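# Hang the shelf towel over the standing rail

## Task

Pick up the towel lying on the low shelf and drape it across the rail so that a substantial portion hangs down on each side. The rail must still be upright afterwards, the robot must not topple or be left leaning (either one counts as failure), and at the end the grippers must have released the towel and the robot must have backed away from it.

## Robot and tools

Robot: the LinearBot, an omnidirectional base with a column about 1.7 m high. A carriage slides up and down the column (lift_m) and holds two identical six-joint arms, left and right, each ending in a two-finger gripper. Arm bases sit about 0.57 m + lift_m above the floor, and carriage parts hang roughly 0.15 m below them. A hand can reach about 0.78 m from its shoulder but only about 0.38 m below its arm base, so low objects such as the shelf towel call for a low carriage. The hand is about 0.16 m long and 0.1 m wide (0.14 m open). Parked arm joints 1 to 6: 0, 0.05, 0.05, 1.45, 0, 0. Cameras: carriage_camera (fixed, facing forward, tilted about 20 degrees down), left_wrist_camera and right_wrist_camera (each looking out past its fingertips).

Frames: the base frame has its origin on the floor below the base centre, x forward, y left, z up, in metres. The left_hand and right_hand readings are the midpoint between that hand's finger pads, in the base frame; quat_wxyz rotates base axes into hand axes (hand z runs along the fingers, hand y is the opening direction). base_odometry is measured in the frame the base had at scene start, counts wheel turns only (slip looks like travel), and gives heading in rad, left positive, from -3.142 to 3.142.

move: one action per call. Arguments:
- base: an object with exactly one key. translate_m is a relative drive, forward positive, -2 to 2 m. strafe_m is a relative sideways drive, left positive, -2 to 2 m. rotate_rad is a relative turn in place, counter-clockwise positive, -6.3 to 6.3 rad. All are offsets from where the base last reported itself.
- joints: an object keyed by joint name, each value an absolute target (not an offset). There is no per-arm list; name each key separately. lift_m 0 to 1 m. For each side (left_ / right_): joint1_rad -2.617 to 3.054 (swings the arm about vertical, 0 forward, positive left); joint2_rad 0 to 3.141 (shoulder: 0 upper arm back and level, 1.57 upright, 3.14 forward and level); joint3_rad 0 to 3.141 (elbow: 0 folded, 3.14 straight); joint4_rad -1.57 to 1.57 (wrist pitch, positive lifts fingertips); joint5_rad -1.57 to 1.57 (wrist yaw, positive turns fingertips to the right, opposite to joint 1); joint6_rad -2.094 to 2.094 (roll about the finger axis, positive clockwise seen from the forearm); gripper_m 0 to 0.093 m (gap between pads).
- speeds: optional caps for this action only, keys translate_m and strafe_m 0.02 to 0.5 m/s, rotate_rad 0.05 to 1.57 rad/s, lift_m 0.08 to 0.25 m/s; the maximum is the default.
- min_time_s: optional, 0.1 to 8 s, the shortest duration for each arm and gripper motion; it makes arm paths straighter.
- cameras: list of names, ["all"], or []; omitted means all images for an empty call and none for an action.
An unknown key makes the call invalid; an out-of-range number gets it refused, and a refusal cancels the remaining robot calls of that reply.

wait: seconds from 0 to 10; the robot keeps its last commands; cameras as in move. zoom_image: camera plus region [x0, y0, x1, y1] in pixels of that camera's latest image (896x504), at most 504 by 504. read_manual: returns only URDF licence text. finished_scene: scene number; ends the scene for good, so call it only once the towel hangs stably, the grippers are open and the robot is clear.

Results: the move line reads done or the worst status of the motions. base_status and joint_status per motion: done (for the base, wheels turned the commanded amount even if slipping), off_target (stopped short, may still push), contact_stop or time_out (target dropped, holding in place), not_followed (a self-collision check withheld arm targets; recover by sending one arm its current readings with joint 1 swung away from the other arm, then the other arm in a later call), limit_stop_at_motor_heat. on_its_own lists uncommanded behaviour. motor_effort is percent of maximum with the action's peak in brackets; lift effort falling while lowering means a hand rests on something. Joint torques wrap at ±28 N m for joints 1 to 3. The pictures line gives image order. A MOTOR HOT line means a motor passed 75 °C; at 100 °C that arm drops everything for 30 to 60 s, so park arms when idle. Gripper readings on a grip can be a few mm off the true width; to release, command well above the reading.

Cautions: hand readings can be several cm off, usually too high at long reach. Arms have no contact stop and keep pressing; the base stops on wheel effort but ignores the arms. After a contact, back off about 0.2 m the way you came. Never let the arms strike or squeeze each other. Avoid a high carriage with arms stretched out, pushing or pulling things, and abrupt stops, as the robot can tip; only the camera images reveal a lean. Do not knock the rail over or drop the towel from height, and don't drive backward under furniture edges. The robot holds its last command while you compose replies.

Each tool is called after "Request:" as name(argument=value, ...) on one line, values as JSON.

## Session

Request:
move()

Scene clock: 0.00 s.
Joint torques (N m): no reading
base_odometry: x=+0.000 y=+0.000 heading=+0.000
base_status: not commanded
joint_positions: lift_m=+0.300 left_joint1_rad=-0.008 left_joint2_rad=+0.036 left_joint3_rad=+0.050 left_joint4_rad=+1.462 left_joint5_rad=+0.046 left_joint6_rad=+0.033 left_gripper_m=+0.09396 right_joint1_rad=+0.002 right_joint2_rad=+0.046 right_joint3_rad=+0.038 right_joint4_rad=+1.455 right_joint5_rad=-0.001 right_joint6_rad=+0.034 right_gripper_m=+0.09396
joint_status: not commanded
motor_effort: lift_m=+23 drive_wheels=+1
left_hand: x=+0.2444 y=+0.2948 z=+1.3221 quat_wxyz=(+0.999, +0.024, +0.047, +0.011) (m; base frame)
right_hand: x=+0.2528 y=-0.3027 z=+1.3189 quat_wxyz=(+0.998, +0.001, +0.061, +0.018) (m; base frame)
pictures: carriage_camera, left_wrist_camera, right_wrist_camera

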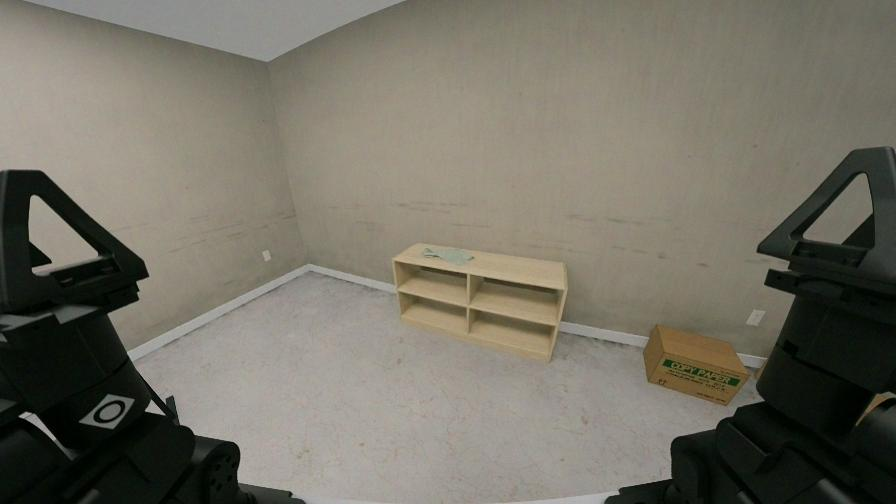

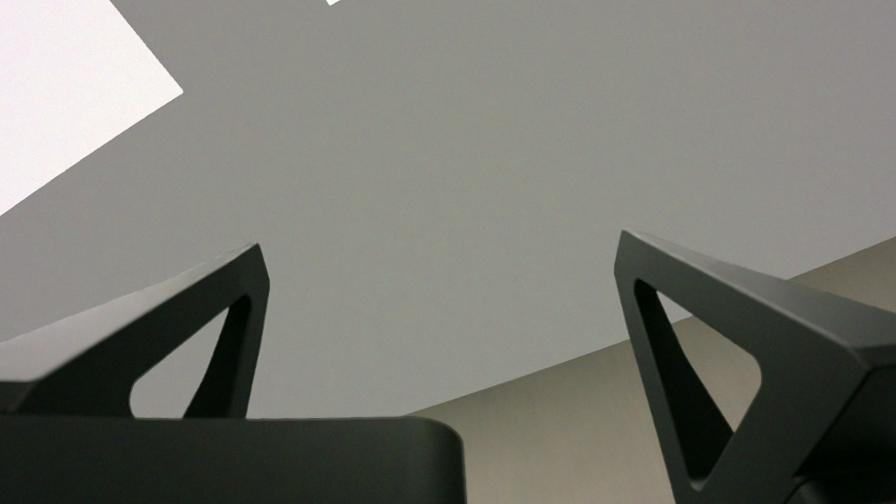

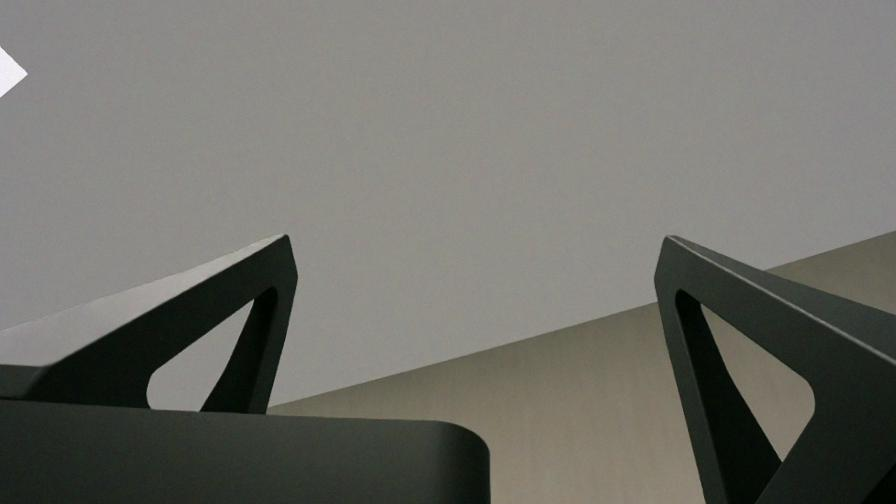

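Request:
zoom_image(camera="carriage_camera", region=[370, 220, 590, 370])

Request:
move(base={"rotate_rad": 1.2}, cameras=["carriage_camera"])

Scaled by 2.291 from the camera's 896x504 image, which has a finer 1280x720 frame.

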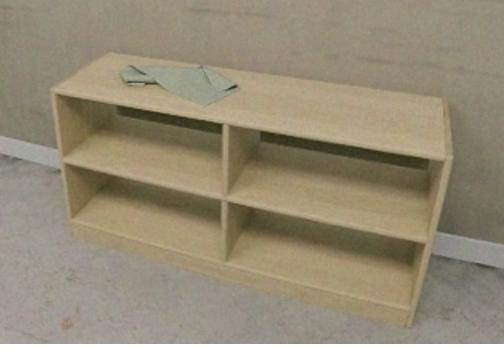

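Scene clock: 5.23 s.
Joint torques (N m): left_arm=[-0.34 3.82 5.68 -0.24 -0.01 -0.08] | right_arm=[-0.25 3.84 6.04 -0.16 0.04 0.07]
move: done
base_odometry: x=+0.000 y=+0.000 heading=+1.200
base_status: done
joint_positions: lift_m=+0.300 left_joint1_rad=-0.008 left_joint2_rad=+0.036 left_joint3_rad=+0.050 left_joint4_rad=+1.462 left_joint5_rad=+0.046 left_joint6_rad=+0.033 left_gripper_m=+0.09396 right_joint1_rad=+0.002 right_joint2_rad=+0.046 right_joint3_rad=+0.038 right_joint4_rad=+1.455 right_joint5_rad=-0.001 right_joint6_rad=+0.034 right_gripper_m=+0.09396
joint_status: not commanded
motor_effort: lift_m=+23(23) drive_wheels=+7(14)
left_hand: x=+0.2444 y=+0.2948 z=+1.3221 quat_wxyz=(+0.999, +0.024, +0.047, +0.011) (m; base frame)
right_hand: x=+0.2529 y=-0.3027 z=+1.3189 quat_wxyz=(+0.998, +0.001, +0.062, +0.018) (m; base frame)
pictures: carriage_camera

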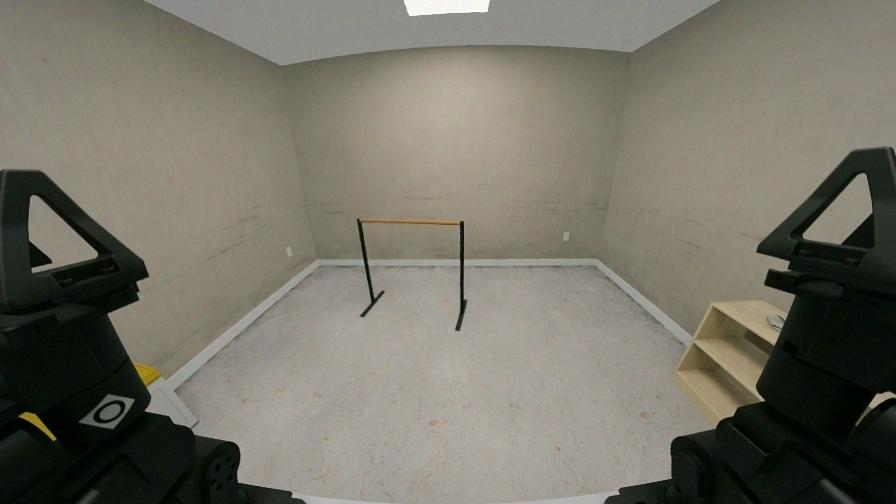

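Request:
move(base={"rotate_rad": -0.852})

Request:
move(base={"translate_m": 1.046})

Request:
move(base={"rotate_rad": -0.78}, cameras=["carriage_camera"])

Scene clock: 53.30 s.
Joint torques (N m): left_arm=[-0.23 3.84 5.67 -0.24 0.02 -0.08] | right_arm=[-0.27 3.79 6.01 -0.15 0.07 0.06]
move: done
base_odometry: x=+0.000 y=+0.000 heading=+0.348
base_status: done
joint_positions: lift_m=+0.300 left_joint1_rad=-0.008 left_joint2_rad=+0.036 left_joint3_rad=+0.050 left_joint4_rad=+1.462 left_joint5_rad=+0.046 left_joint6_rad=+0.033 left_gripper_m=+0.09397 right_joint1_rad=+0.002 right_joint2_rad=+0.046 right_joint3_rad=+0.038 right_joint4_rad=+1.455 right_joint5_rad=-0.001 right_joint6_rad=+0.034 right_gripper_m=+0.09397
joint_status: not commanded
motor_effort: lift_m=+23(23) drive_wheels=+7(12)
left_hand: x=+0.2444 y=+0.2948 z=+1.3221 quat_wxyz=(+0.999, +0.024, +0.047, +0.011) (m; base frame)
right_hand: x=+0.2529 y=-0.3027 z=+1.3189 quat_wxyz=(+0.998, +0.001, +0.062, +0.018) (m; base frame)
camera_calibration:
right_wrist_camera: T_world_to_cam=[[0.064577, -0.996529, 0.0525318, -0.377923], [0.741839, 0.0127296, -0.670457, 0.712583], [0.667461, 0.0822662, 0.740086, -0.99332], [0, 0, 0, 1]] pos_world=[0.158786, -0.303965, 1.23275]

Scene clock: 57.77 s.
Joint torques (N m): left_arm=[-0.32 3.93 5.68 -0.24 -0.01 -0.07] | right_arm=[-0.21 3.89 6.12 -0.16 0.08 0.06]
move: done
base_odometry: x=+0.984 y=+0.355 heading=+0.347
base_status: done
joint_positions: lift_m=+0.300 left_joint1_rad=-0.008 left_joint2_rad=+0.036 left_joint3_rad=+0.050 left_joint4_rad=+1.462 left_joint5_rad=+0.046 left_joint6_rad=+0.033 left_gripper_m=+0.09397 right_joint1_rad=+0.002 right_joint2_rad=+0.046 right_joint3_rad=+0.038 right_joint4_rad=+1.455 right_joint5_rad=-0.001 right_joint6_rad=+0.034 right_gripper_m=+0.09397
joint_status: not commanded
motor_effort: lift_m=+23(23) drive_wheels=-7(20)
left_hand: x=+0.2443 y=+0.2948 z=+1.3221 quat_wxyz=(+0.999, +0.024, +0.047, +0.011) (m; base frame)
right_hand: x=+0.2529 y=-0.3027 z=+1.3189 quat_wxyz=(+0.998, +0.001, +0.062, +0.018) (m; base frame)
camera_calibration:
left_wrist_camera: T_world_to_cam=[[0.041228, -0.996598, -0.0713597, 0.376758], [0.746846, 0.0781819, -0.660385, 0.669542], [0.663718, -0.0260683, 0.747529, -1.02193], [0, 0, 0, 1]] pos_world=[0.162695, 0.296491, 1.23296]
right_wrist_camera: T_world_to_cam=[[0.064577, -0.996529, 0.0525318, -0.377923], [0.741839, 0.0127296, -0.670457, 0.712583], [0.667461, 0.0822662, 0.740086, -0.99332], [0, 0, 0, 1]] pos_world=[0.158786, -0.303965, 1.23275]

Scene clock: 60.03 s.
Joint torques (N m): left_arm=[-0.38 3.84 5.75 -0.23 0.01 -0.08] | right_arm=[-0.2 3.84 6.02 -0.17 0.07 0.07]
move: done
base_odometry: x=+0.984 y=+0.355 heading=-0.433
base_status: done
joint_positions: lift_m=+0.300 left_joint1_rad=-0.008 left_joint2_rad=+0.036 left_joint3_rad=+0.050 left_joint4_rad=+1.461 left_joint5_rad=+0.046 left_joint6_rad=+0.033 left_gripper_m=+0.09397 right_joint1_rad=+0.002 right_joint2_rad=+0.046 right_joint3_rad=+0.038 right_joint4_rad=+1.454 right_joint5_rad=-0.001 right_joint6_rad=+0.034 right_gripper_m=+0.09397
joint_status: not commanded
motor_effort: lift_m=+23(23) drive_wheels=+6(14)
left_hand: x=+0.2445 y=+0.2948 z=+1.3221 quat_wxyz=(+0.999, +0.024, +0.047, +0.011) (m; base frame)
right_hand: x=+0.2530 y=-0.3027 z=+1.3189 quat_wxyz=(+0.998, +0.001, +0.062, +0.018) (m; base frame)
pictures: carriage_camera

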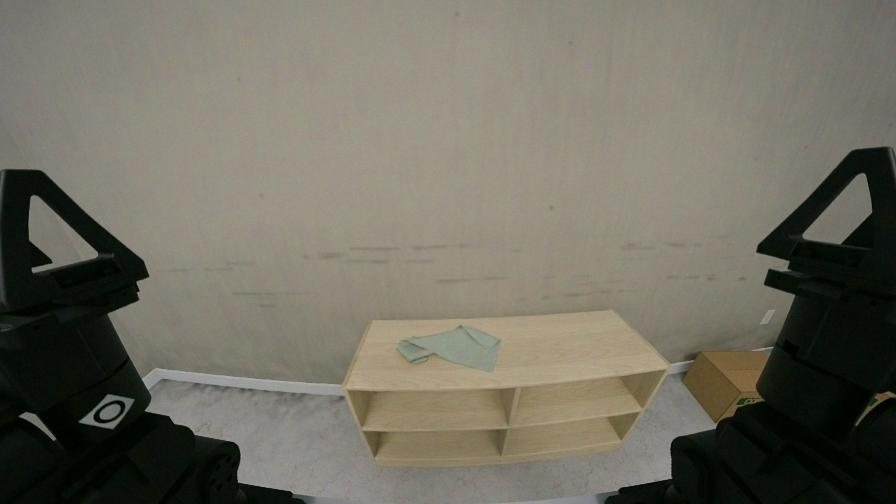

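Request:
zoom_image(camera="carriage_camera", region=[370, 305, 530, 395])

Scaled by 3.150 from the camera's 896x504 image, which has a finer 1280x720 frame.

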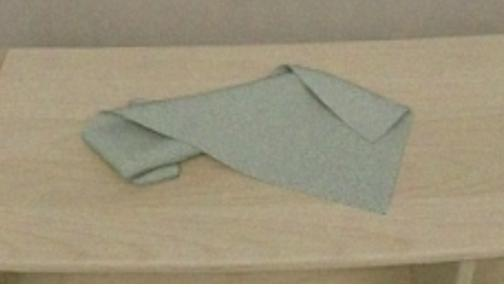

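Request:
move(base={"translate_m": 0.25}, speeds={"translate_m": 0.15}, joints={"lift_m": 0.4}, cameras=["carriage_camera"])

Scene clock: 116.50 s.
Joint torques (N m): left_arm=[-0.38 3.89 5.7 -0.22 0.02 -0.08] | right_arm=[-0.17 3.84 6 -0.16 0.08 0.07]
move: done
base_odometry: x=+1.211 y=+0.250 heading=-0.434
base_status: done
joint_positions: lift_m=+0.400 left_joint1_rad=-0.008 left_joint2_rad=+0.036 left_joint3_rad=+0.050 left_joint4_rad=+1.461 left_joint5_rad=+0.046 left_joint6_rad=+0.033 left_gripper_m=+0.09397 right_joint1_rad=+0.002 right_joint2_rad=+0.046 right_joint3_rad=+0.038 right_joint4_rad=+1.454 right_joint5_rad=-0.001 right_joint6_rad=+0.034 right_gripper_m=+0.09397
joint_status: all done
motor_effort: lift_m=+24(30) drive_wheels=+7(13)
left_hand: x=+0.2445 y=+0.2948 z=+1.4218 quat_wxyz=(+0.999, +0.024, +0.047, +0.011) (m; base frame)
right_hand: x=+0.2530 y=-0.3027 z=+1.4187 quat_wxyz=(+0.998, +0.001, +0.062, +0.018) (m; base frame)
pictures: carriage_camera
camera_calibration:
carriage_camera: T_world_to_cam=[[-0.00554303, -0.999684, -0.0245377, 0.0382522], [-0.377596, 0.0248139, -0.925638, 1.36101], [0.925954, 0.00413448, -0.377614, 0.389872], [0, 0, 0, 1]] pos_world=[0.15312, 0.00285626, 1.40796]

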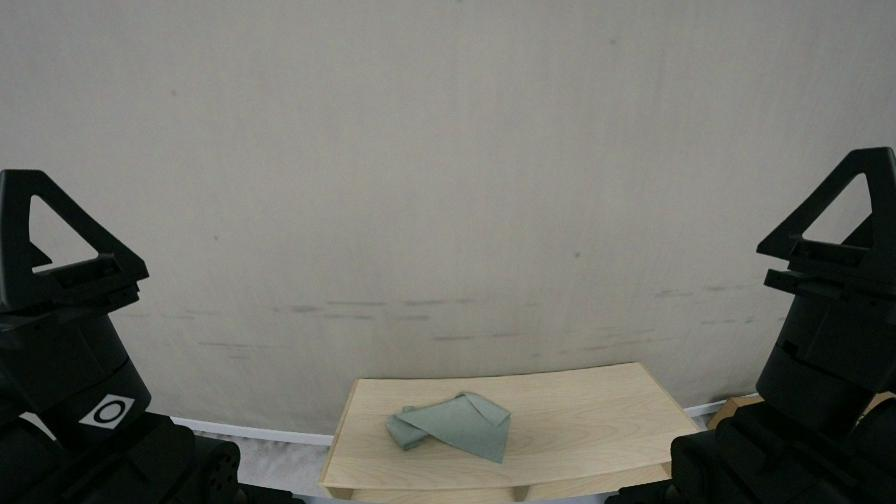

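Request:
move(joints={"right_joint1_rad": 0.353, "right_joint2_rad": 2.734, "right_joint3_rad": 1.364, "right_joint4_rad": -0.2, "right_joint5_rad": 0, "right_joint6_rad": -0.836, "right_gripper_m": 0.08}, min_time_s=3, cameras=["carriage_camera", "right_wrist_camera"])

Scene clock: 129.80 s.
Joint torques (N m): left_arm=[-0.32 3.86 5.65 -0.23 0 -0.09] | right_arm=[0.42 -10.91 4.04 0.18 0.03 -0.08]
move: done
base_odometry: x=+1.211 y=+0.250 heading=-0.434
base_status: not commanded
joint_positions: lift_m=+0.400 left_joint1_rad=-0.008 left_joint2_rad=+0.036 left_joint3_rad=+0.050 left_joint4_rad=+1.461 left_joint5_rad=+0.046 left_joint6_rad=+0.033 left_gripper_m=+0.09397 right_joint1_rad=+0.347 right_joint2_rad=+2.711 right_joint3_rad=+1.352 right_joint4_rad=-0.182 right_joint5_rad=-0.001 right_joint6_rad=-0.821 right_gripper_m=+0.08013
joint_status: all done
motor_effort: lift_m=+25(25) drive_wheels=-6(7)
left_hand: x=+0.2445 y=+0.2948 z=+1.4218 quat_wxyz=(+0.999, +0.024, +0.047, +0.011) (m; base frame)
right_hand: x=+0.5759 y=-0.1745 z=+0.7421 quat_wxyz=(+0.015, -0.551, +0.834, -0.003) (m; base frame)
pictures: carriage_camera, right_wrist_camera
camera_calibration:
carriage_camera: T_world_to_cam=[[-0.00554303, -0.999684, -0.0245377, 0.0382522], [-0.377596, 0.0248139, -0.925638, 1.36101], [0.925954, 0.00413448, -0.377614, 0.389872], [0, 0, 0, 1]] pos_world=[0.15312, 0.00285626, 1.40796]
right_wrist_camera: T_world_to_cam=[[0.910805, -0.41109, -0.0379536, -0.558794], [-0.322345, -0.765584, 0.556754, -0.349149], [-0.257932, -0.49486, -0.82981, 0.804653], [0, 0, 0, 1]] pos_world=[0.603951, -0.0988272, 0.840891]

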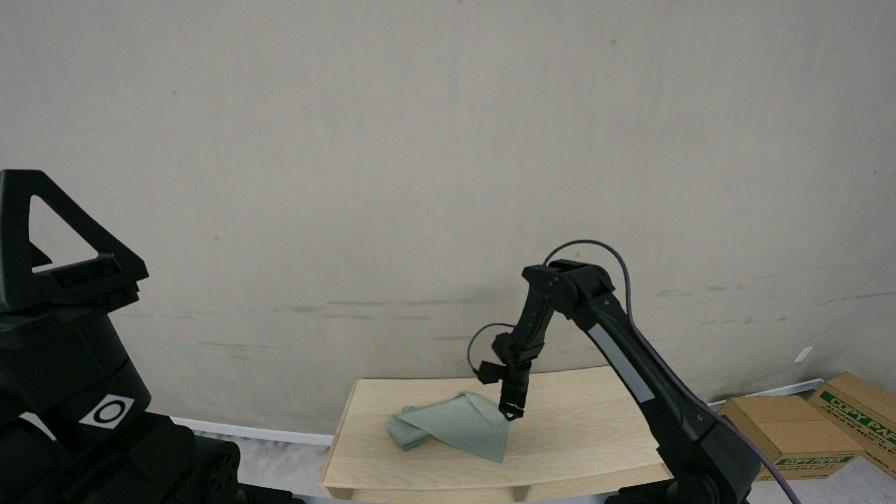

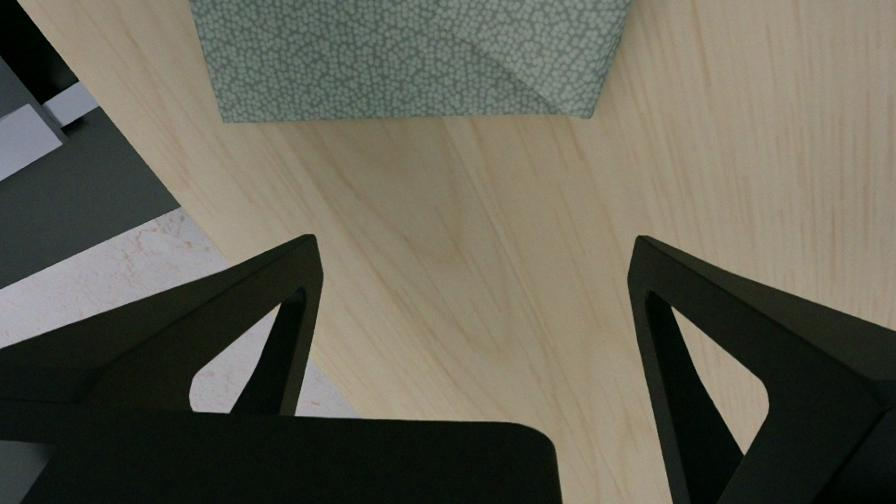

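Request:
move(joints={"right_joint1_rad": 0.406, "right_joint2_rad": 2.749, "right_joint3_rad": 1.349, "right_joint4_rad": -0.2, "right_joint5_rad": 0, "right_joint6_rad": -0.783, "right_gripper_m": 0.055, "lift_m": 0.35}, min_time_s=1, cameras=["right_wrist_camera"])

Scene clock: 146.17 s.
Joint torques (N m): left_arm=[-0.29 3.86 5.64 -0.23 0 -0.08] | right_arm=[0.4 -10.93 2.29 0.19 0.02 0.18]
move: done
base_odometry: x=+1.211 y=+0.250 heading=-0.434
base_status: not commanded
joint_positions: lift_m=+0.350 left_joint1_rad=-0.008 left_joint2_rad=+0.036 left_joint3_rad=+0.050 left_joint4_rad=+1.461 left_joint5_rad=+0.046 left_joint6_rad=+0.033 left_gripper_m=+0.09397 right_joint1_rad=+0.400 right_joint2_rad=+2.727 right_joint3_rad=+1.356 right_joint4_rad=-0.190 right_joint5_rad=-0.001 right_joint6_rad=-0.797 right_gripper_m=+0.05513
joint_status: all done
motor_effort: lift_m=+20(20) drive_wheels=-6(7)
left_hand: x=+0.2445 y=+0.2948 z=+1.3724 quat_wxyz=(+0.999, +0.024, +0.047, +0.011) (m; base frame)
right_hand: x=+0.5630 y=-0.1581 z=+0.6872 quat_wxyz=(+0.005, -0.563, +0.826, -0.001) (m; base frame)
pictures: right_wrist_camera
camera_calibration:
right_wrist_camera: T_world_to_cam=[[0.921633, -0.384476, -0.0526314, -0.53417], [-0.289084, -0.7707, 0.567849, -0.337324], [-0.258888, -0.508134, -0.821448, 0.756587], [0, 0, 0, 1]] pos_world=[0.590665, -0.0809036, 0.784932]

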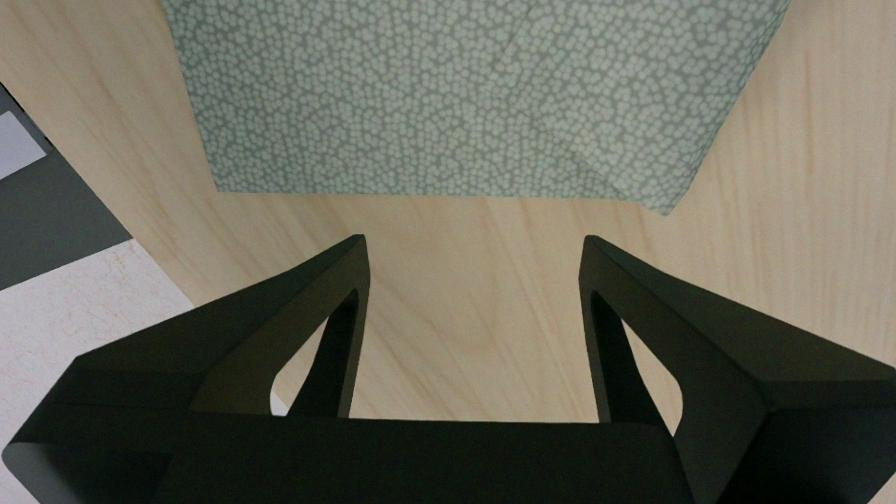

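Request:
move(joints={"right_joint1_rad": 0.421, "right_joint2_rad": 2.736, "right_joint3_rad": 1.29, "right_joint4_rad": -0.16, "right_joint5_rad": 0, "right_joint6_rad": -0.768, "lift_m": 0.285}, min_time_s=0.6, cameras=["right_wrist_camera", "carriage_camera"])

Scene clock: 154.77 s.
Joint torques (N m): left_arm=[-0.29 3.86 5.64 -0.26 0.01 -0.09] | right_arm=[0.38 -8.81 1.05 0.54 -0.12 0.15]
move: done
base_odometry: x=+1.211 y=+0.250 heading=-0.434
base_status: not commanded
joint_positions: lift_m=+0.286 left_joint1_rad=-0.008 left_joint2_rad=+0.036 left_joint3_rad=+0.050 left_joint4_rad=+1.462 left_joint5_rad=+0.046 left_joint6_rad=+0.033 left_gripper_m=+0.09397 right_joint1_rad=+0.414 right_joint2_rad=+2.693 right_joint3_rad=+1.311 right_joint4_rad=-0.187 right_joint5_rad=+0.014 right_joint6_rad=-0.778 right_gripper_m=+0.05511
joint_status: all done
motor_effort: lift_m=+17(20) drive_wheels=+7(8)
left_hand: x=+0.2443 y=+0.2948 z=+1.3078 quat_wxyz=(+0.999, +0.024, +0.047, +0.011) (m; base frame)
right_hand: x=+0.5544 y=-0.1587 z=+0.6295 quat_wxyz=(+0.000, -0.561, +0.828, -0.007) (m; base frame)
pictures: carriage_camera, right_wrist_camera
camera_calibration:
carriage_camera: T_world_to_cam=[[-0.00554303, -0.999684, -0.0245377, 0.0354525], [-0.377596, 0.0248139, -0.925638, 1.25539], [0.925954, 0.00413448, -0.377614, 0.346786], [0, 0, 0, 1]] pos_world=[0.15312, 0.00285626, 1.29386]
right_wrist_camera: T_world_to_cam=[[0.919607, -0.389952, -0.0475432, -0.532447], [-0.292227, -0.759934, 0.580606, -0.312033], [-0.262538, -0.520036, -0.812796, 0.701377], [0, 0, 0, 1]] pos_world=[0.582596, -0.0800127, 0.725931]

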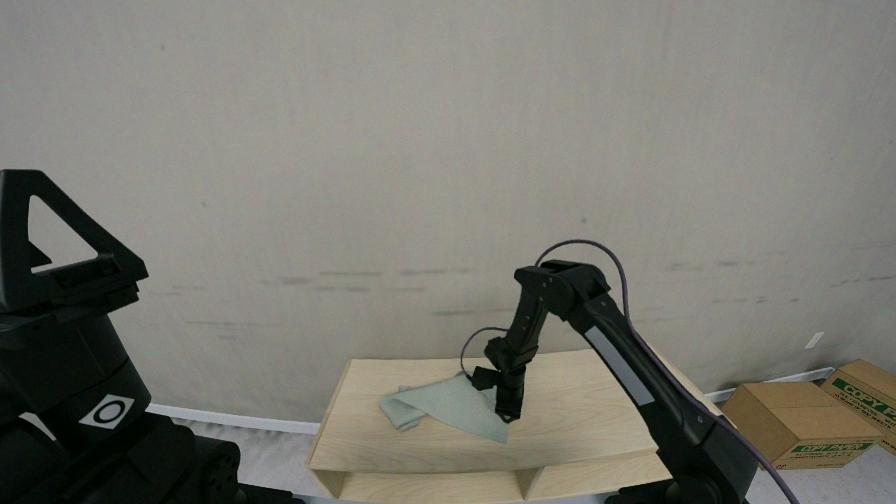

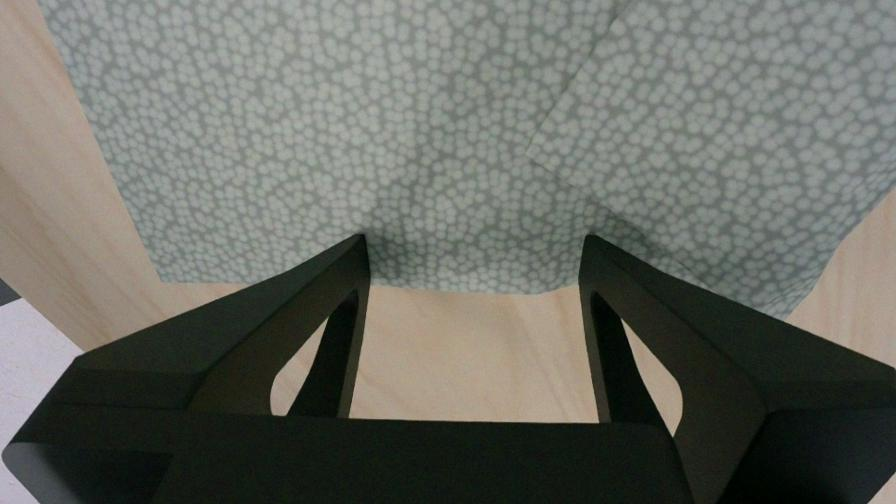

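Request:
move(joints={"lift_m": 0.28})

Request:
move(joints={"right_gripper_m": 0.0}, min_time_s=1.5, cameras=["right_wrist_camera"])

Scene clock: 164.30 s.
Joint torques (N m): left_arm=[-0.31 3.82 5.61 -0.22 -0.01 -0.07] | right_arm=[0.39 -7.56 1.44 0.6 -0.12 0.17]
move: done
base_odometry: x=+1.211 y=+0.250 heading=-0.434
base_status: not commanded
joint_positions: lift_m=+0.281 left_joint1_rad=-0.008 left_joint2_rad=+0.036 left_joint3_rad=+0.050 left_joint4_rad=+1.462 left_joint5_rad=+0.046 left_joint6_rad=+0.033 left_gripper_m=+0.09397 right_joint1_rad=+0.414 right_joint2_rad=+2.679 right_joint3_rad=+1.308 right_joint4_rad=-0.199 right_joint5_rad=+0.014 right_joint6_rad=-0.777 right_gripper_m=+0.05511
joint_status: all done
motor_effort: lift_m=+16(17) drive_wheels=+7(8)
left_hand: x=+0.2443 y=+0.2948 z=+1.3029 quat_wxyz=(+0.999, +0.024, +0.047, +0.011) (m; base frame)
right_hand: x=+0.5547 y=-0.1586 z=+0.6290 quat_wxyz=(-0.001, -0.561, +0.828, -0.007) (m; base frame)
camera_calibration:
carriage_camera: T_world_to_cam=[[-0.00554303, -0.999684, -0.0245377, 0.0353322], [-0.377596, 0.0248139, -0.925638, 1.25086], [0.925954, 0.00413448, -0.377614, 0.344936], [0, 0, 0, 1]] pos_world=[0.15312, 0.00285626, 1.28896]
left_wrist_camera: T_world_to_cam=[[0.041228, -0.996598, -0.0713597, 0.375381], [0.746846, 0.0781819, -0.660385, 0.656797], [0.663718, -0.0260683, 0.747529, -1.0075], [0, 0, 0, 1]] pos_world=[0.162695, 0.296491, 1.21366]
right_wrist_camera: T_world_to_cam=[[0.919237, -0.390711, -0.048469, -0.531983], [-0.291946, -0.759056, 0.581895, -0.312516], [-0.264143, -0.520749, -0.811818, 0.701211], [0, 0, 0, 1]] pos_world=[0.583, -0.0799137, 0.725322]

Scene clock: 166.10 s.
Joint torques (N m): left_arm=[-0.35 3.88 5.68 -0.23 -0.01 -0.08] | right_arm=[0.39 -7.61 1.46 0.59 -0.12 0.16]
move: done
base_odometry: x=+1.211 y=+0.250 heading=-0.434
base_status: not commanded
joint_positions: lift_m=+0.281 left_joint1_rad=-0.008 left_joint2_rad=+0.036 left_joint3_rad=+0.050 left_joint4_rad=+1.462 left_joint5_rad=+0.046 left_joint6_rad=+0.033 left_gripper_m=+0.09397 right_joint1_rad=+0.414 right_joint2_rad=+2.679 right_joint3_rad=+1.308 right_joint4_rad=-0.189 right_joint5_rad=+0.012 right_joint6_rad=-0.777 right_gripper_m=+0.00333
joint_status: all done
motor_effort: lift_m=+16(17) drive_wheels=+7(8)
left_hand: x=+0.2443 y=+0.2948 z=+1.3029 quat_wxyz=(+0.999, +0.024, +0.047, +0.011) (m; base frame)
right_hand: x=+0.5567 y=-0.1573 z=+0.6290 quat_wxyz=(+0.004, -0.561, +0.828, -0.007) (m; base frame)
pictures: right_wrist_camera
camera_calibration:
right_wrist_camera: T_world_to_cam=[[0.91961, -0.390397, -0.0436683, -0.536553], [-0.296394, -0.762507, 0.575095, -0.304715], [-0.257813, -0.51592, -0.81692, 0.70283], [0, 0, 0, 1]] pos_world=[0.584303, -0.0792116, 0.725965]

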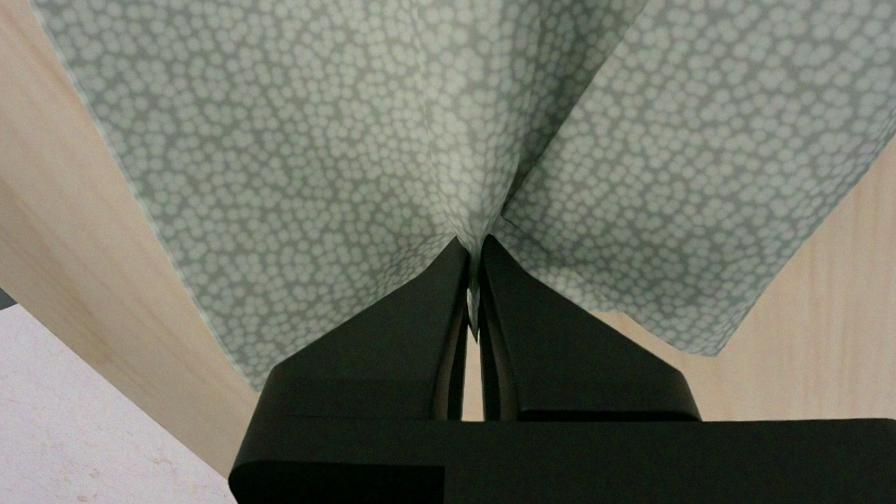

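Request:
move(joints={"lift_m": 0.5}, speeds={"lift_m": 0.1}, cameras=["right_wrist_camera", "carriage_camera"])

Scene clock: 170.73 s.
Joint torques (N m): left_arm=[-0.25 3.86 5.76 -0.24 0.01 -0.06] | right_arm=[0.35 -10.74 2.22 0.28 -0.08 0.16]
move: done
base_odometry: x=+1.211 y=+0.250 heading=-0.434
base_status: not commanded
joint_positions: lift_m=+0.500 left_joint1_rad=-0.008 left_joint2_rad=+0.036 left_joint3_rad=+0.050 left_joint4_rad=+1.462 left_joint5_rad=+0.046 left_joint6_rad=+0.033 left_gripper_m=+0.09397 right_joint1_rad=+0.414 right_joint2_rad=+2.716 right_joint3_rad=+1.294 right_joint4_rad=-0.167 right_joint5_rad=+0.008 right_joint6_rad=-0.777 right_gripper_m=+0.00323
joint_status: all done
motor_effort: lift_m=+24(28) drive_wheels=+7(8)
left_hand: x=+0.2443 y=+0.2948 z=+1.5219 quat_wxyz=(+0.999, +0.024, +0.047, +0.011) (m; base frame)
right_hand: x=+0.5433 y=-0.1625 z=+0.8343 quat_wxyz=(-0.010, -0.561, +0.828, -0.002) (m; base frame)
pictures: carriage_camera, right_wrist_camera
camera_calibration:
carriage_camera: T_world_to_cam=[[-0.00554303, -0.999684, -0.0245377, 0.040706], [-0.377596, 0.0248139, -0.925638, 1.45357], [0.925954, 0.00413448, -0.377614, 0.427633], [0, 0, 0, 1]] pos_world=[0.15312, 0.00285626, 1.50796]
right_wrist_camera: T_world_to_cam=[[0.918087, -0.390894, -0.0657107, -0.498103], [-0.280541, -0.757908, 0.588959, -0.450096], [-0.280023, -0.522281, -0.805487, 0.865859], [0, 0, 0, 1]] pos_world=[0.573493, -0.0836145, 0.929795]

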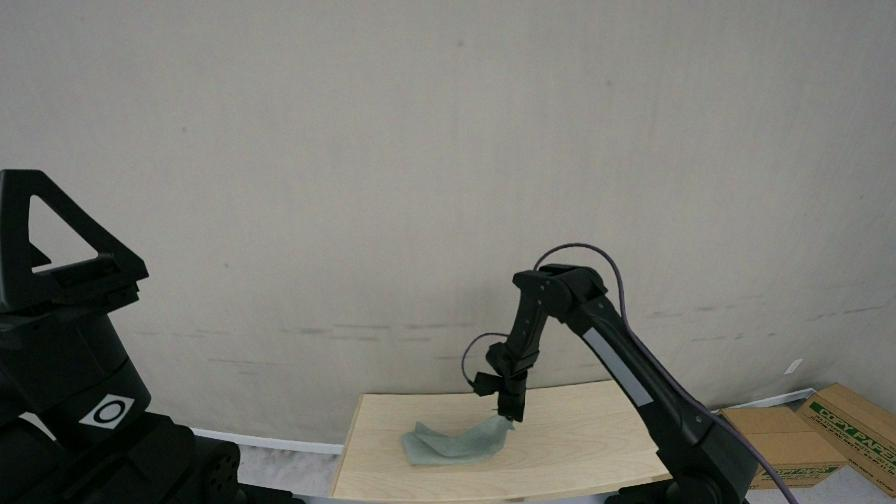

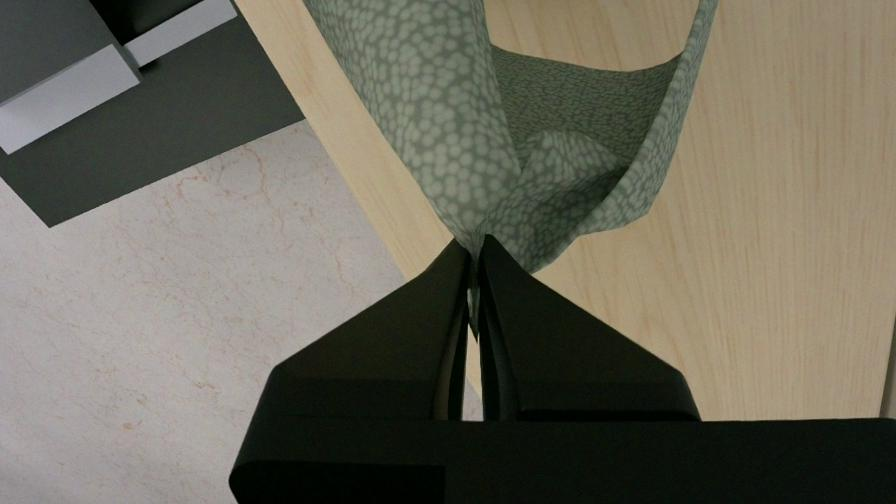

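Request:
move(joints={"lift_m": 0.88}, speeds={"lift_m": 0.15}, cameras=["right_wrist_camera", "carriage_camera"])

Scene clock: 176.67 s.
Joint torques (N m): left_arm=[-0.31 3.88 5.64 -0.23 0 -0.09] | right_arm=[0.42 -11.47 2.14 0.3 -0.06 0.15]
move: done
base_odometry: x=+1.211 y=+0.250 heading=-0.434
base_status: not commanded
joint_positions: lift_m=+0.880 left_joint1_rad=-0.008 left_joint2_rad=+0.036 left_joint3_rad=+0.050 left_joint4_rad=+1.462 left_joint5_rad=+0.046 left_joint6_rad=+0.033 left_gripper_m=+0.09397 right_joint1_rad=+0.414 right_joint2_rad=+2.723 right_joint3_rad=+1.294 right_joint4_rad=-0.164 right_joint5_rad=+0.007 right_joint6_rad=-0.777 right_gripper_m=+0.00323
joint_status: all done
motor_effort: lift_m=+24(30) drive_wheels=+7(7)
left_hand: x=+0.2443 y=+0.2948 z=+1.9018 quat_wxyz=(+0.999, +0.024, +0.047, +0.011) (m; base frame)
right_hand: x=+0.5415 y=-0.1632 z=+1.2118 quat_wxyz=(-0.012, -0.561, +0.828, -0.002) (m; base frame)
pictures: carriage_camera, right_wrist_camera
camera_calibration:
carriage_camera: T_world_to_cam=[[-0.00554303, -0.999684, -0.0245377, 0.0500303], [-0.377596, 0.0248139, -0.925638, 1.80532], [0.925954, 0.00413448, -0.377614, 0.571126], [0, 0, 0, 1]] pos_world=[0.15312, 0.00285626, 1.88796]
right_wrist_camera: T_world_to_cam=[[0.917827, -0.390965, -0.0688565, -0.468004], [-0.278161, -0.757114, 0.591105, -0.677251], [-0.283233, -0.523379, -0.80365, 1.1684], [0, 0, 0, 1]] pos_world=[0.572091, -0.0842151, 1.30708]

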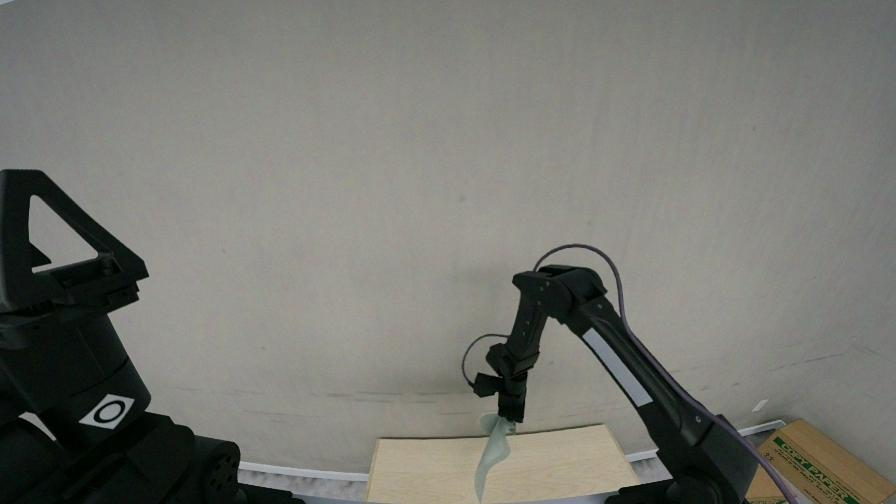

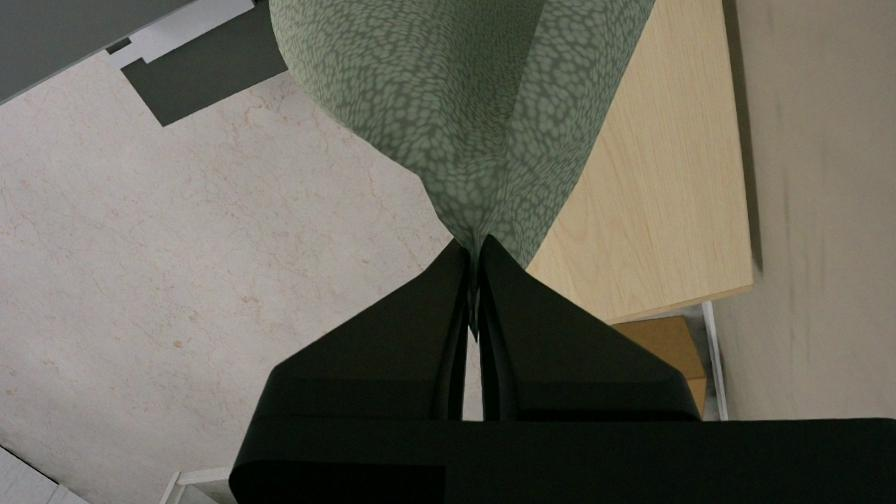

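Request:
move(base={"translate_m": -0.4}, speeds={"translate_m": 0.15})

Request:
move(joints={"lift_m": 0.65}, speeds={"lift_m": 0.15}, cameras=["right_wrist_camera", "carriage_camera"])

Scene clock: 192.17 s.
Joint torques (N m): left_arm=[-0.35 3.79 5.65 -0.21 0.02 -0.09] | right_arm=[0.25 -11.4 2.15 0.26 -0.09 0.15]
move: done
base_odometry: x=+0.848 y=+0.418 heading=-0.435
base_status: done
joint_positions: lift_m=+0.880 left_joint1_rad=-0.008 left_joint2_rad=+0.036 left_joint3_rad=+0.050 left_joint4_rad=+1.461 left_joint5_rad=+0.046 left_joint6_rad=+0.033 left_gripper_m=+0.09397 right_joint1_rad=+0.416 right_joint2_rad=+2.723 right_joint3_rad=+1.294 right_joint4_rad=-0.164 right_joint5_rad=+0.007 right_joint6_rad=-0.777 right_gripper_m=+0.00323
joint_status: not commanded
motor_effort: lift_m=+24(25) drive_wheels=-6(14)
left_hand: x=+0.2445 y=+0.2948 z=+1.9018 quat_wxyz=(+0.999, +0.024, +0.047, +0.011) (m; base frame)
right_hand: x=+0.5414 y=-0.1625 z=+1.2118 quat_wxyz=(-0.011, -0.562, +0.827, -0.002) (m; base frame)
camera_calibration:
carriage_camera: T_world_to_cam=[[-0.00554303, -0.999684, -0.0245377, 0.0500303], [-0.377596, 0.0248139, -0.925638, 1.80532], [0.925954, 0.00413448, -0.377614, 0.571126], [0, 0, 0, 1]] pos_world=[0.15312, 0.00285626, 1.88796]
left_wrist_camera: T_world_to_cam=[[0.0411718, -0.996598, -0.0713907, 0.418194], [0.74633, 0.0781807, -0.660969, 1.0535], [0.664302, -0.0260678, 0.74701, -1.45457], [0, 0, 0, 1]] pos_world=[0.162796, 0.296491, 1.81276]
right_wrist_camera: T_world_to_cam=[[0.918595, -0.389242, -0.0683673, -0.468373], [-0.277148, -0.757808, 0.590691, -0.676962], [-0.281731, -0.523658, -0.803996, 1.16833], [0, 0, 0, 1]] pos_world=[0.57178, -0.0835135, 1.30719]

Scene clock: 194.13 s.
Joint torques (N m): left_arm=[-0.42 3.85 5.63 -0.22 0.01 -0.08] | right_arm=[0.24 -11.59 2.28 0.25 -0.07 0.15]
move: done
base_odometry: x=+0.848 y=+0.418 heading=-0.435
base_status: not commanded
joint_positions: lift_m=+0.650 left_joint1_rad=-0.008 left_joint2_rad=+0.036 left_joint3_rad=+0.050 left_joint4_rad=+1.461 left_joint5_rad=+0.046 left_joint6_rad=+0.033 left_gripper_m=+0.09397 right_joint1_rad=+0.416 right_joint2_rad=+2.725 right_joint3_rad=+1.294 right_joint4_rad=-0.161 right_joint5_rad=+0.007 right_joint6_rad=-0.777 right_gripper_m=+0.00323
joint_status: all done
motor_effort: lift_m=+20(20) drive_wheels=+6(7)
left_hand: x=+0.2445 y=+0.2948 z=+1.6724 quat_wxyz=(+0.999, +0.024, +0.047, +0.011) (m; base frame)
right_hand: x=+0.5412 y=-0.1626 z=+0.9817 quat_wxyz=(-0.011, -0.562, +0.827, -0.002) (m; base frame)
pictures: carriage_camera, right_wrist_camera
camera_calibration:
carriage_camera: T_world_to_cam=[[-0.00554303, -0.999684, -0.0245377, 0.0444014], [-0.377596, 0.0248139, -0.925638, 1.59298], [0.925954, 0.00413448, -0.377614, 0.484502], [0, 0, 0, 1]] pos_world=[0.15312, 0.00285626, 1.65856]
right_wrist_camera: T_world_to_cam=[[0.918619, -0.389228, -0.0681204, -0.484238], [-0.277365, -0.757944, 0.590415, -0.540766], [-0.281437, -0.523472, -0.80422, 0.98331], [0, 0, 0, 1]] pos_world=[0.57158, -0.0836134, 1.07709]

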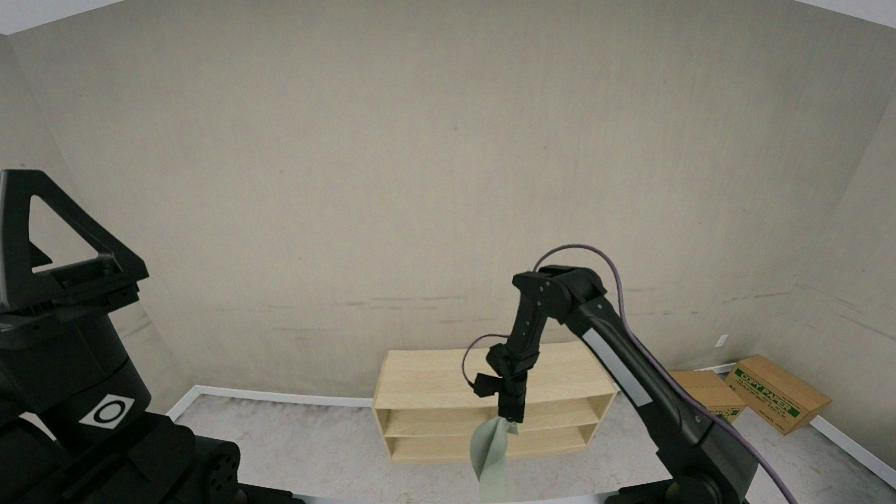

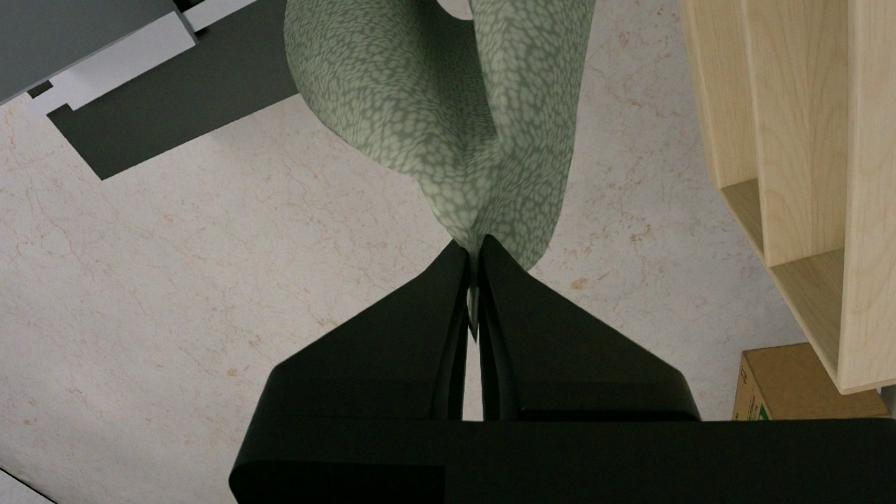

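Request:
zoom_image(camera="carriage_camera", region=[440, 380, 560, 504])

Scaled by 4.065 from the camera's 896x504 image, which has a finer 1280x720 frame.

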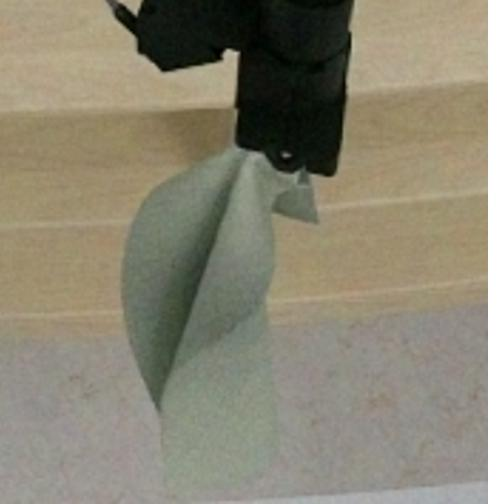

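Request:
move(base={"rotate_rad": 1.4495}, speeds={"rotate_rad": 0.6}, cameras=["carriage_camera"])

Scene clock: 222.23 s.
Joint torques (N m): left_arm=[-0.25 3.88 5.65 -0.22 0.02 -0.07] | right_arm=[-0.01 -11.62 2.14 0.25 -0.06 0.17]
move: done
base_odometry: x=+0.848 y=+0.418 heading=+1.014
base_status: done
joint_positions: lift_m=+0.650 left_joint1_rad=-0.008 left_joint2_rad=+0.036 left_joint3_rad=+0.050 left_joint4_rad=+1.461 left_joint5_rad=+0.046 left_joint6_rad=+0.033 left_gripper_m=+0.09397 right_joint1_rad=+0.419 right_joint2_rad=+2.725 right_joint3_rad=+1.294 right_joint4_rad=-0.161 right_joint5_rad=+0.007 right_joint6_rad=-0.777 right_gripper_m=+0.00323
joint_status: not commanded
motor_effort: lift_m=+20(20) drive_wheels=+7(13)
left_hand: x=+0.2446 y=+0.2948 z=+1.6724 quat_wxyz=(+0.999, +0.024, +0.047, +0.011) (m; base frame)
right_hand: x=+0.5408 y=-0.1617 z=+0.9817 quat_wxyz=(-0.011, -0.563, +0.826, -0.002) (m; base frame)
pictures: carriage_camera
camera_calibration:
carriage_camera: T_world_to_cam=[[-0.00554303, -0.999684, -0.0245377, 0.0444014], [-0.377596, 0.0248139, -0.925638, 1.59298], [0.925954, 0.00413448, -0.377614, 0.484502], [0, 0, 0, 1]] pos_world=[0.15312, 0.00285626, 1.65856]

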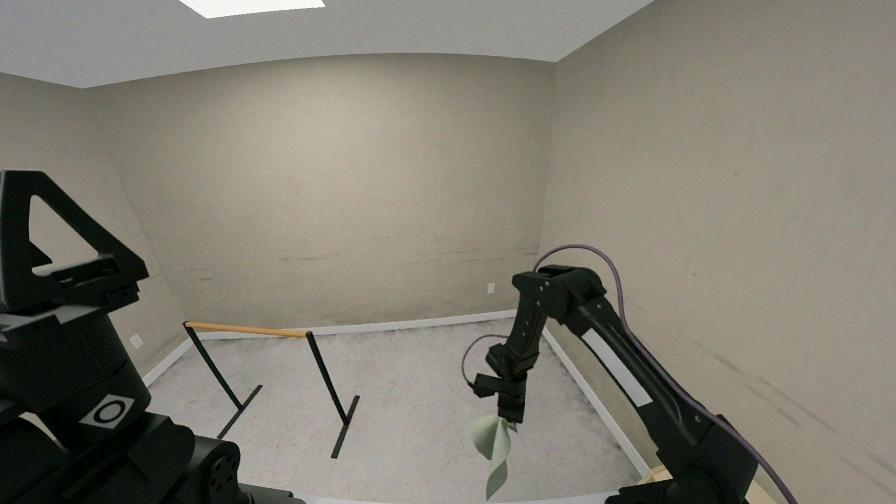

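Request:
move(base={"strafe_m": 1.26}, speeds={"strafe_m": 0.3}, cameras=["carriage_camera"])

Scene clock: 237.83 s.
Joint torques (N m): left_arm=[-0.25 3.86 5.61 -0.21 0 -0.09] | right_arm=[-0.28 -11.56 2.18 0.25 -0.07 0.2]
move: done
base_odometry: x=-0.223 y=+1.083 heading=+1.015
base_status: done
joint_positions: lift_m=+0.650 left_joint1_rad=-0.008 left_joint2_rad=+0.036 left_joint3_rad=+0.050 left_joint4_rad=+1.461 left_joint5_rad=+0.046 left_joint6_rad=+0.033 left_gripper_m=+0.09397 right_joint1_rad=+0.421 right_joint2_rad=+2.725 right_joint3_rad=+1.294 right_joint4_rad=-0.161 right_joint5_rad=+0.006 right_joint6_rad=-0.777 right_gripper_m=+0.00323
joint_status: not commanded
motor_effort: lift_m=+20(20) drive_wheels=-6(17)
left_hand: x=+0.2446 y=+0.2948 z=+1.6724 quat_wxyz=(+0.999, +0.024, +0.047, +0.011) (m; base frame)
right_hand: x=+0.5404 y=-0.1609 z=+0.9817 quat_wxyz=(-0.011, -0.564, +0.826, -0.001) (m; base frame)
pictures: carriage_camera
camera_calibration:
carriage_camera: T_world_to_cam=[[-0.00554303, -0.999684, -0.0245377, 0.0444014], [-0.377596, 0.0248139, -0.925638, 1.59298], [0.925954, 0.00413448, -0.377614, 0.484502], [0, 0, 0, 1]] pos_world=[0.15312, 0.00285626, 1.65856]

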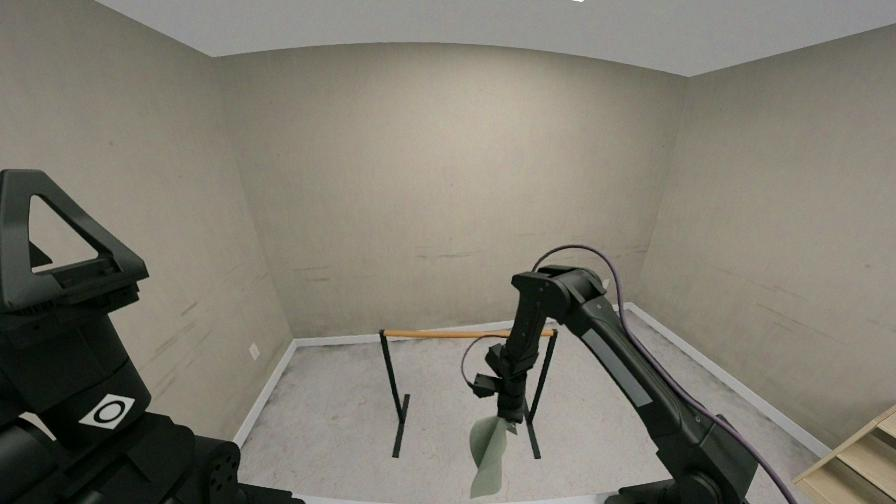

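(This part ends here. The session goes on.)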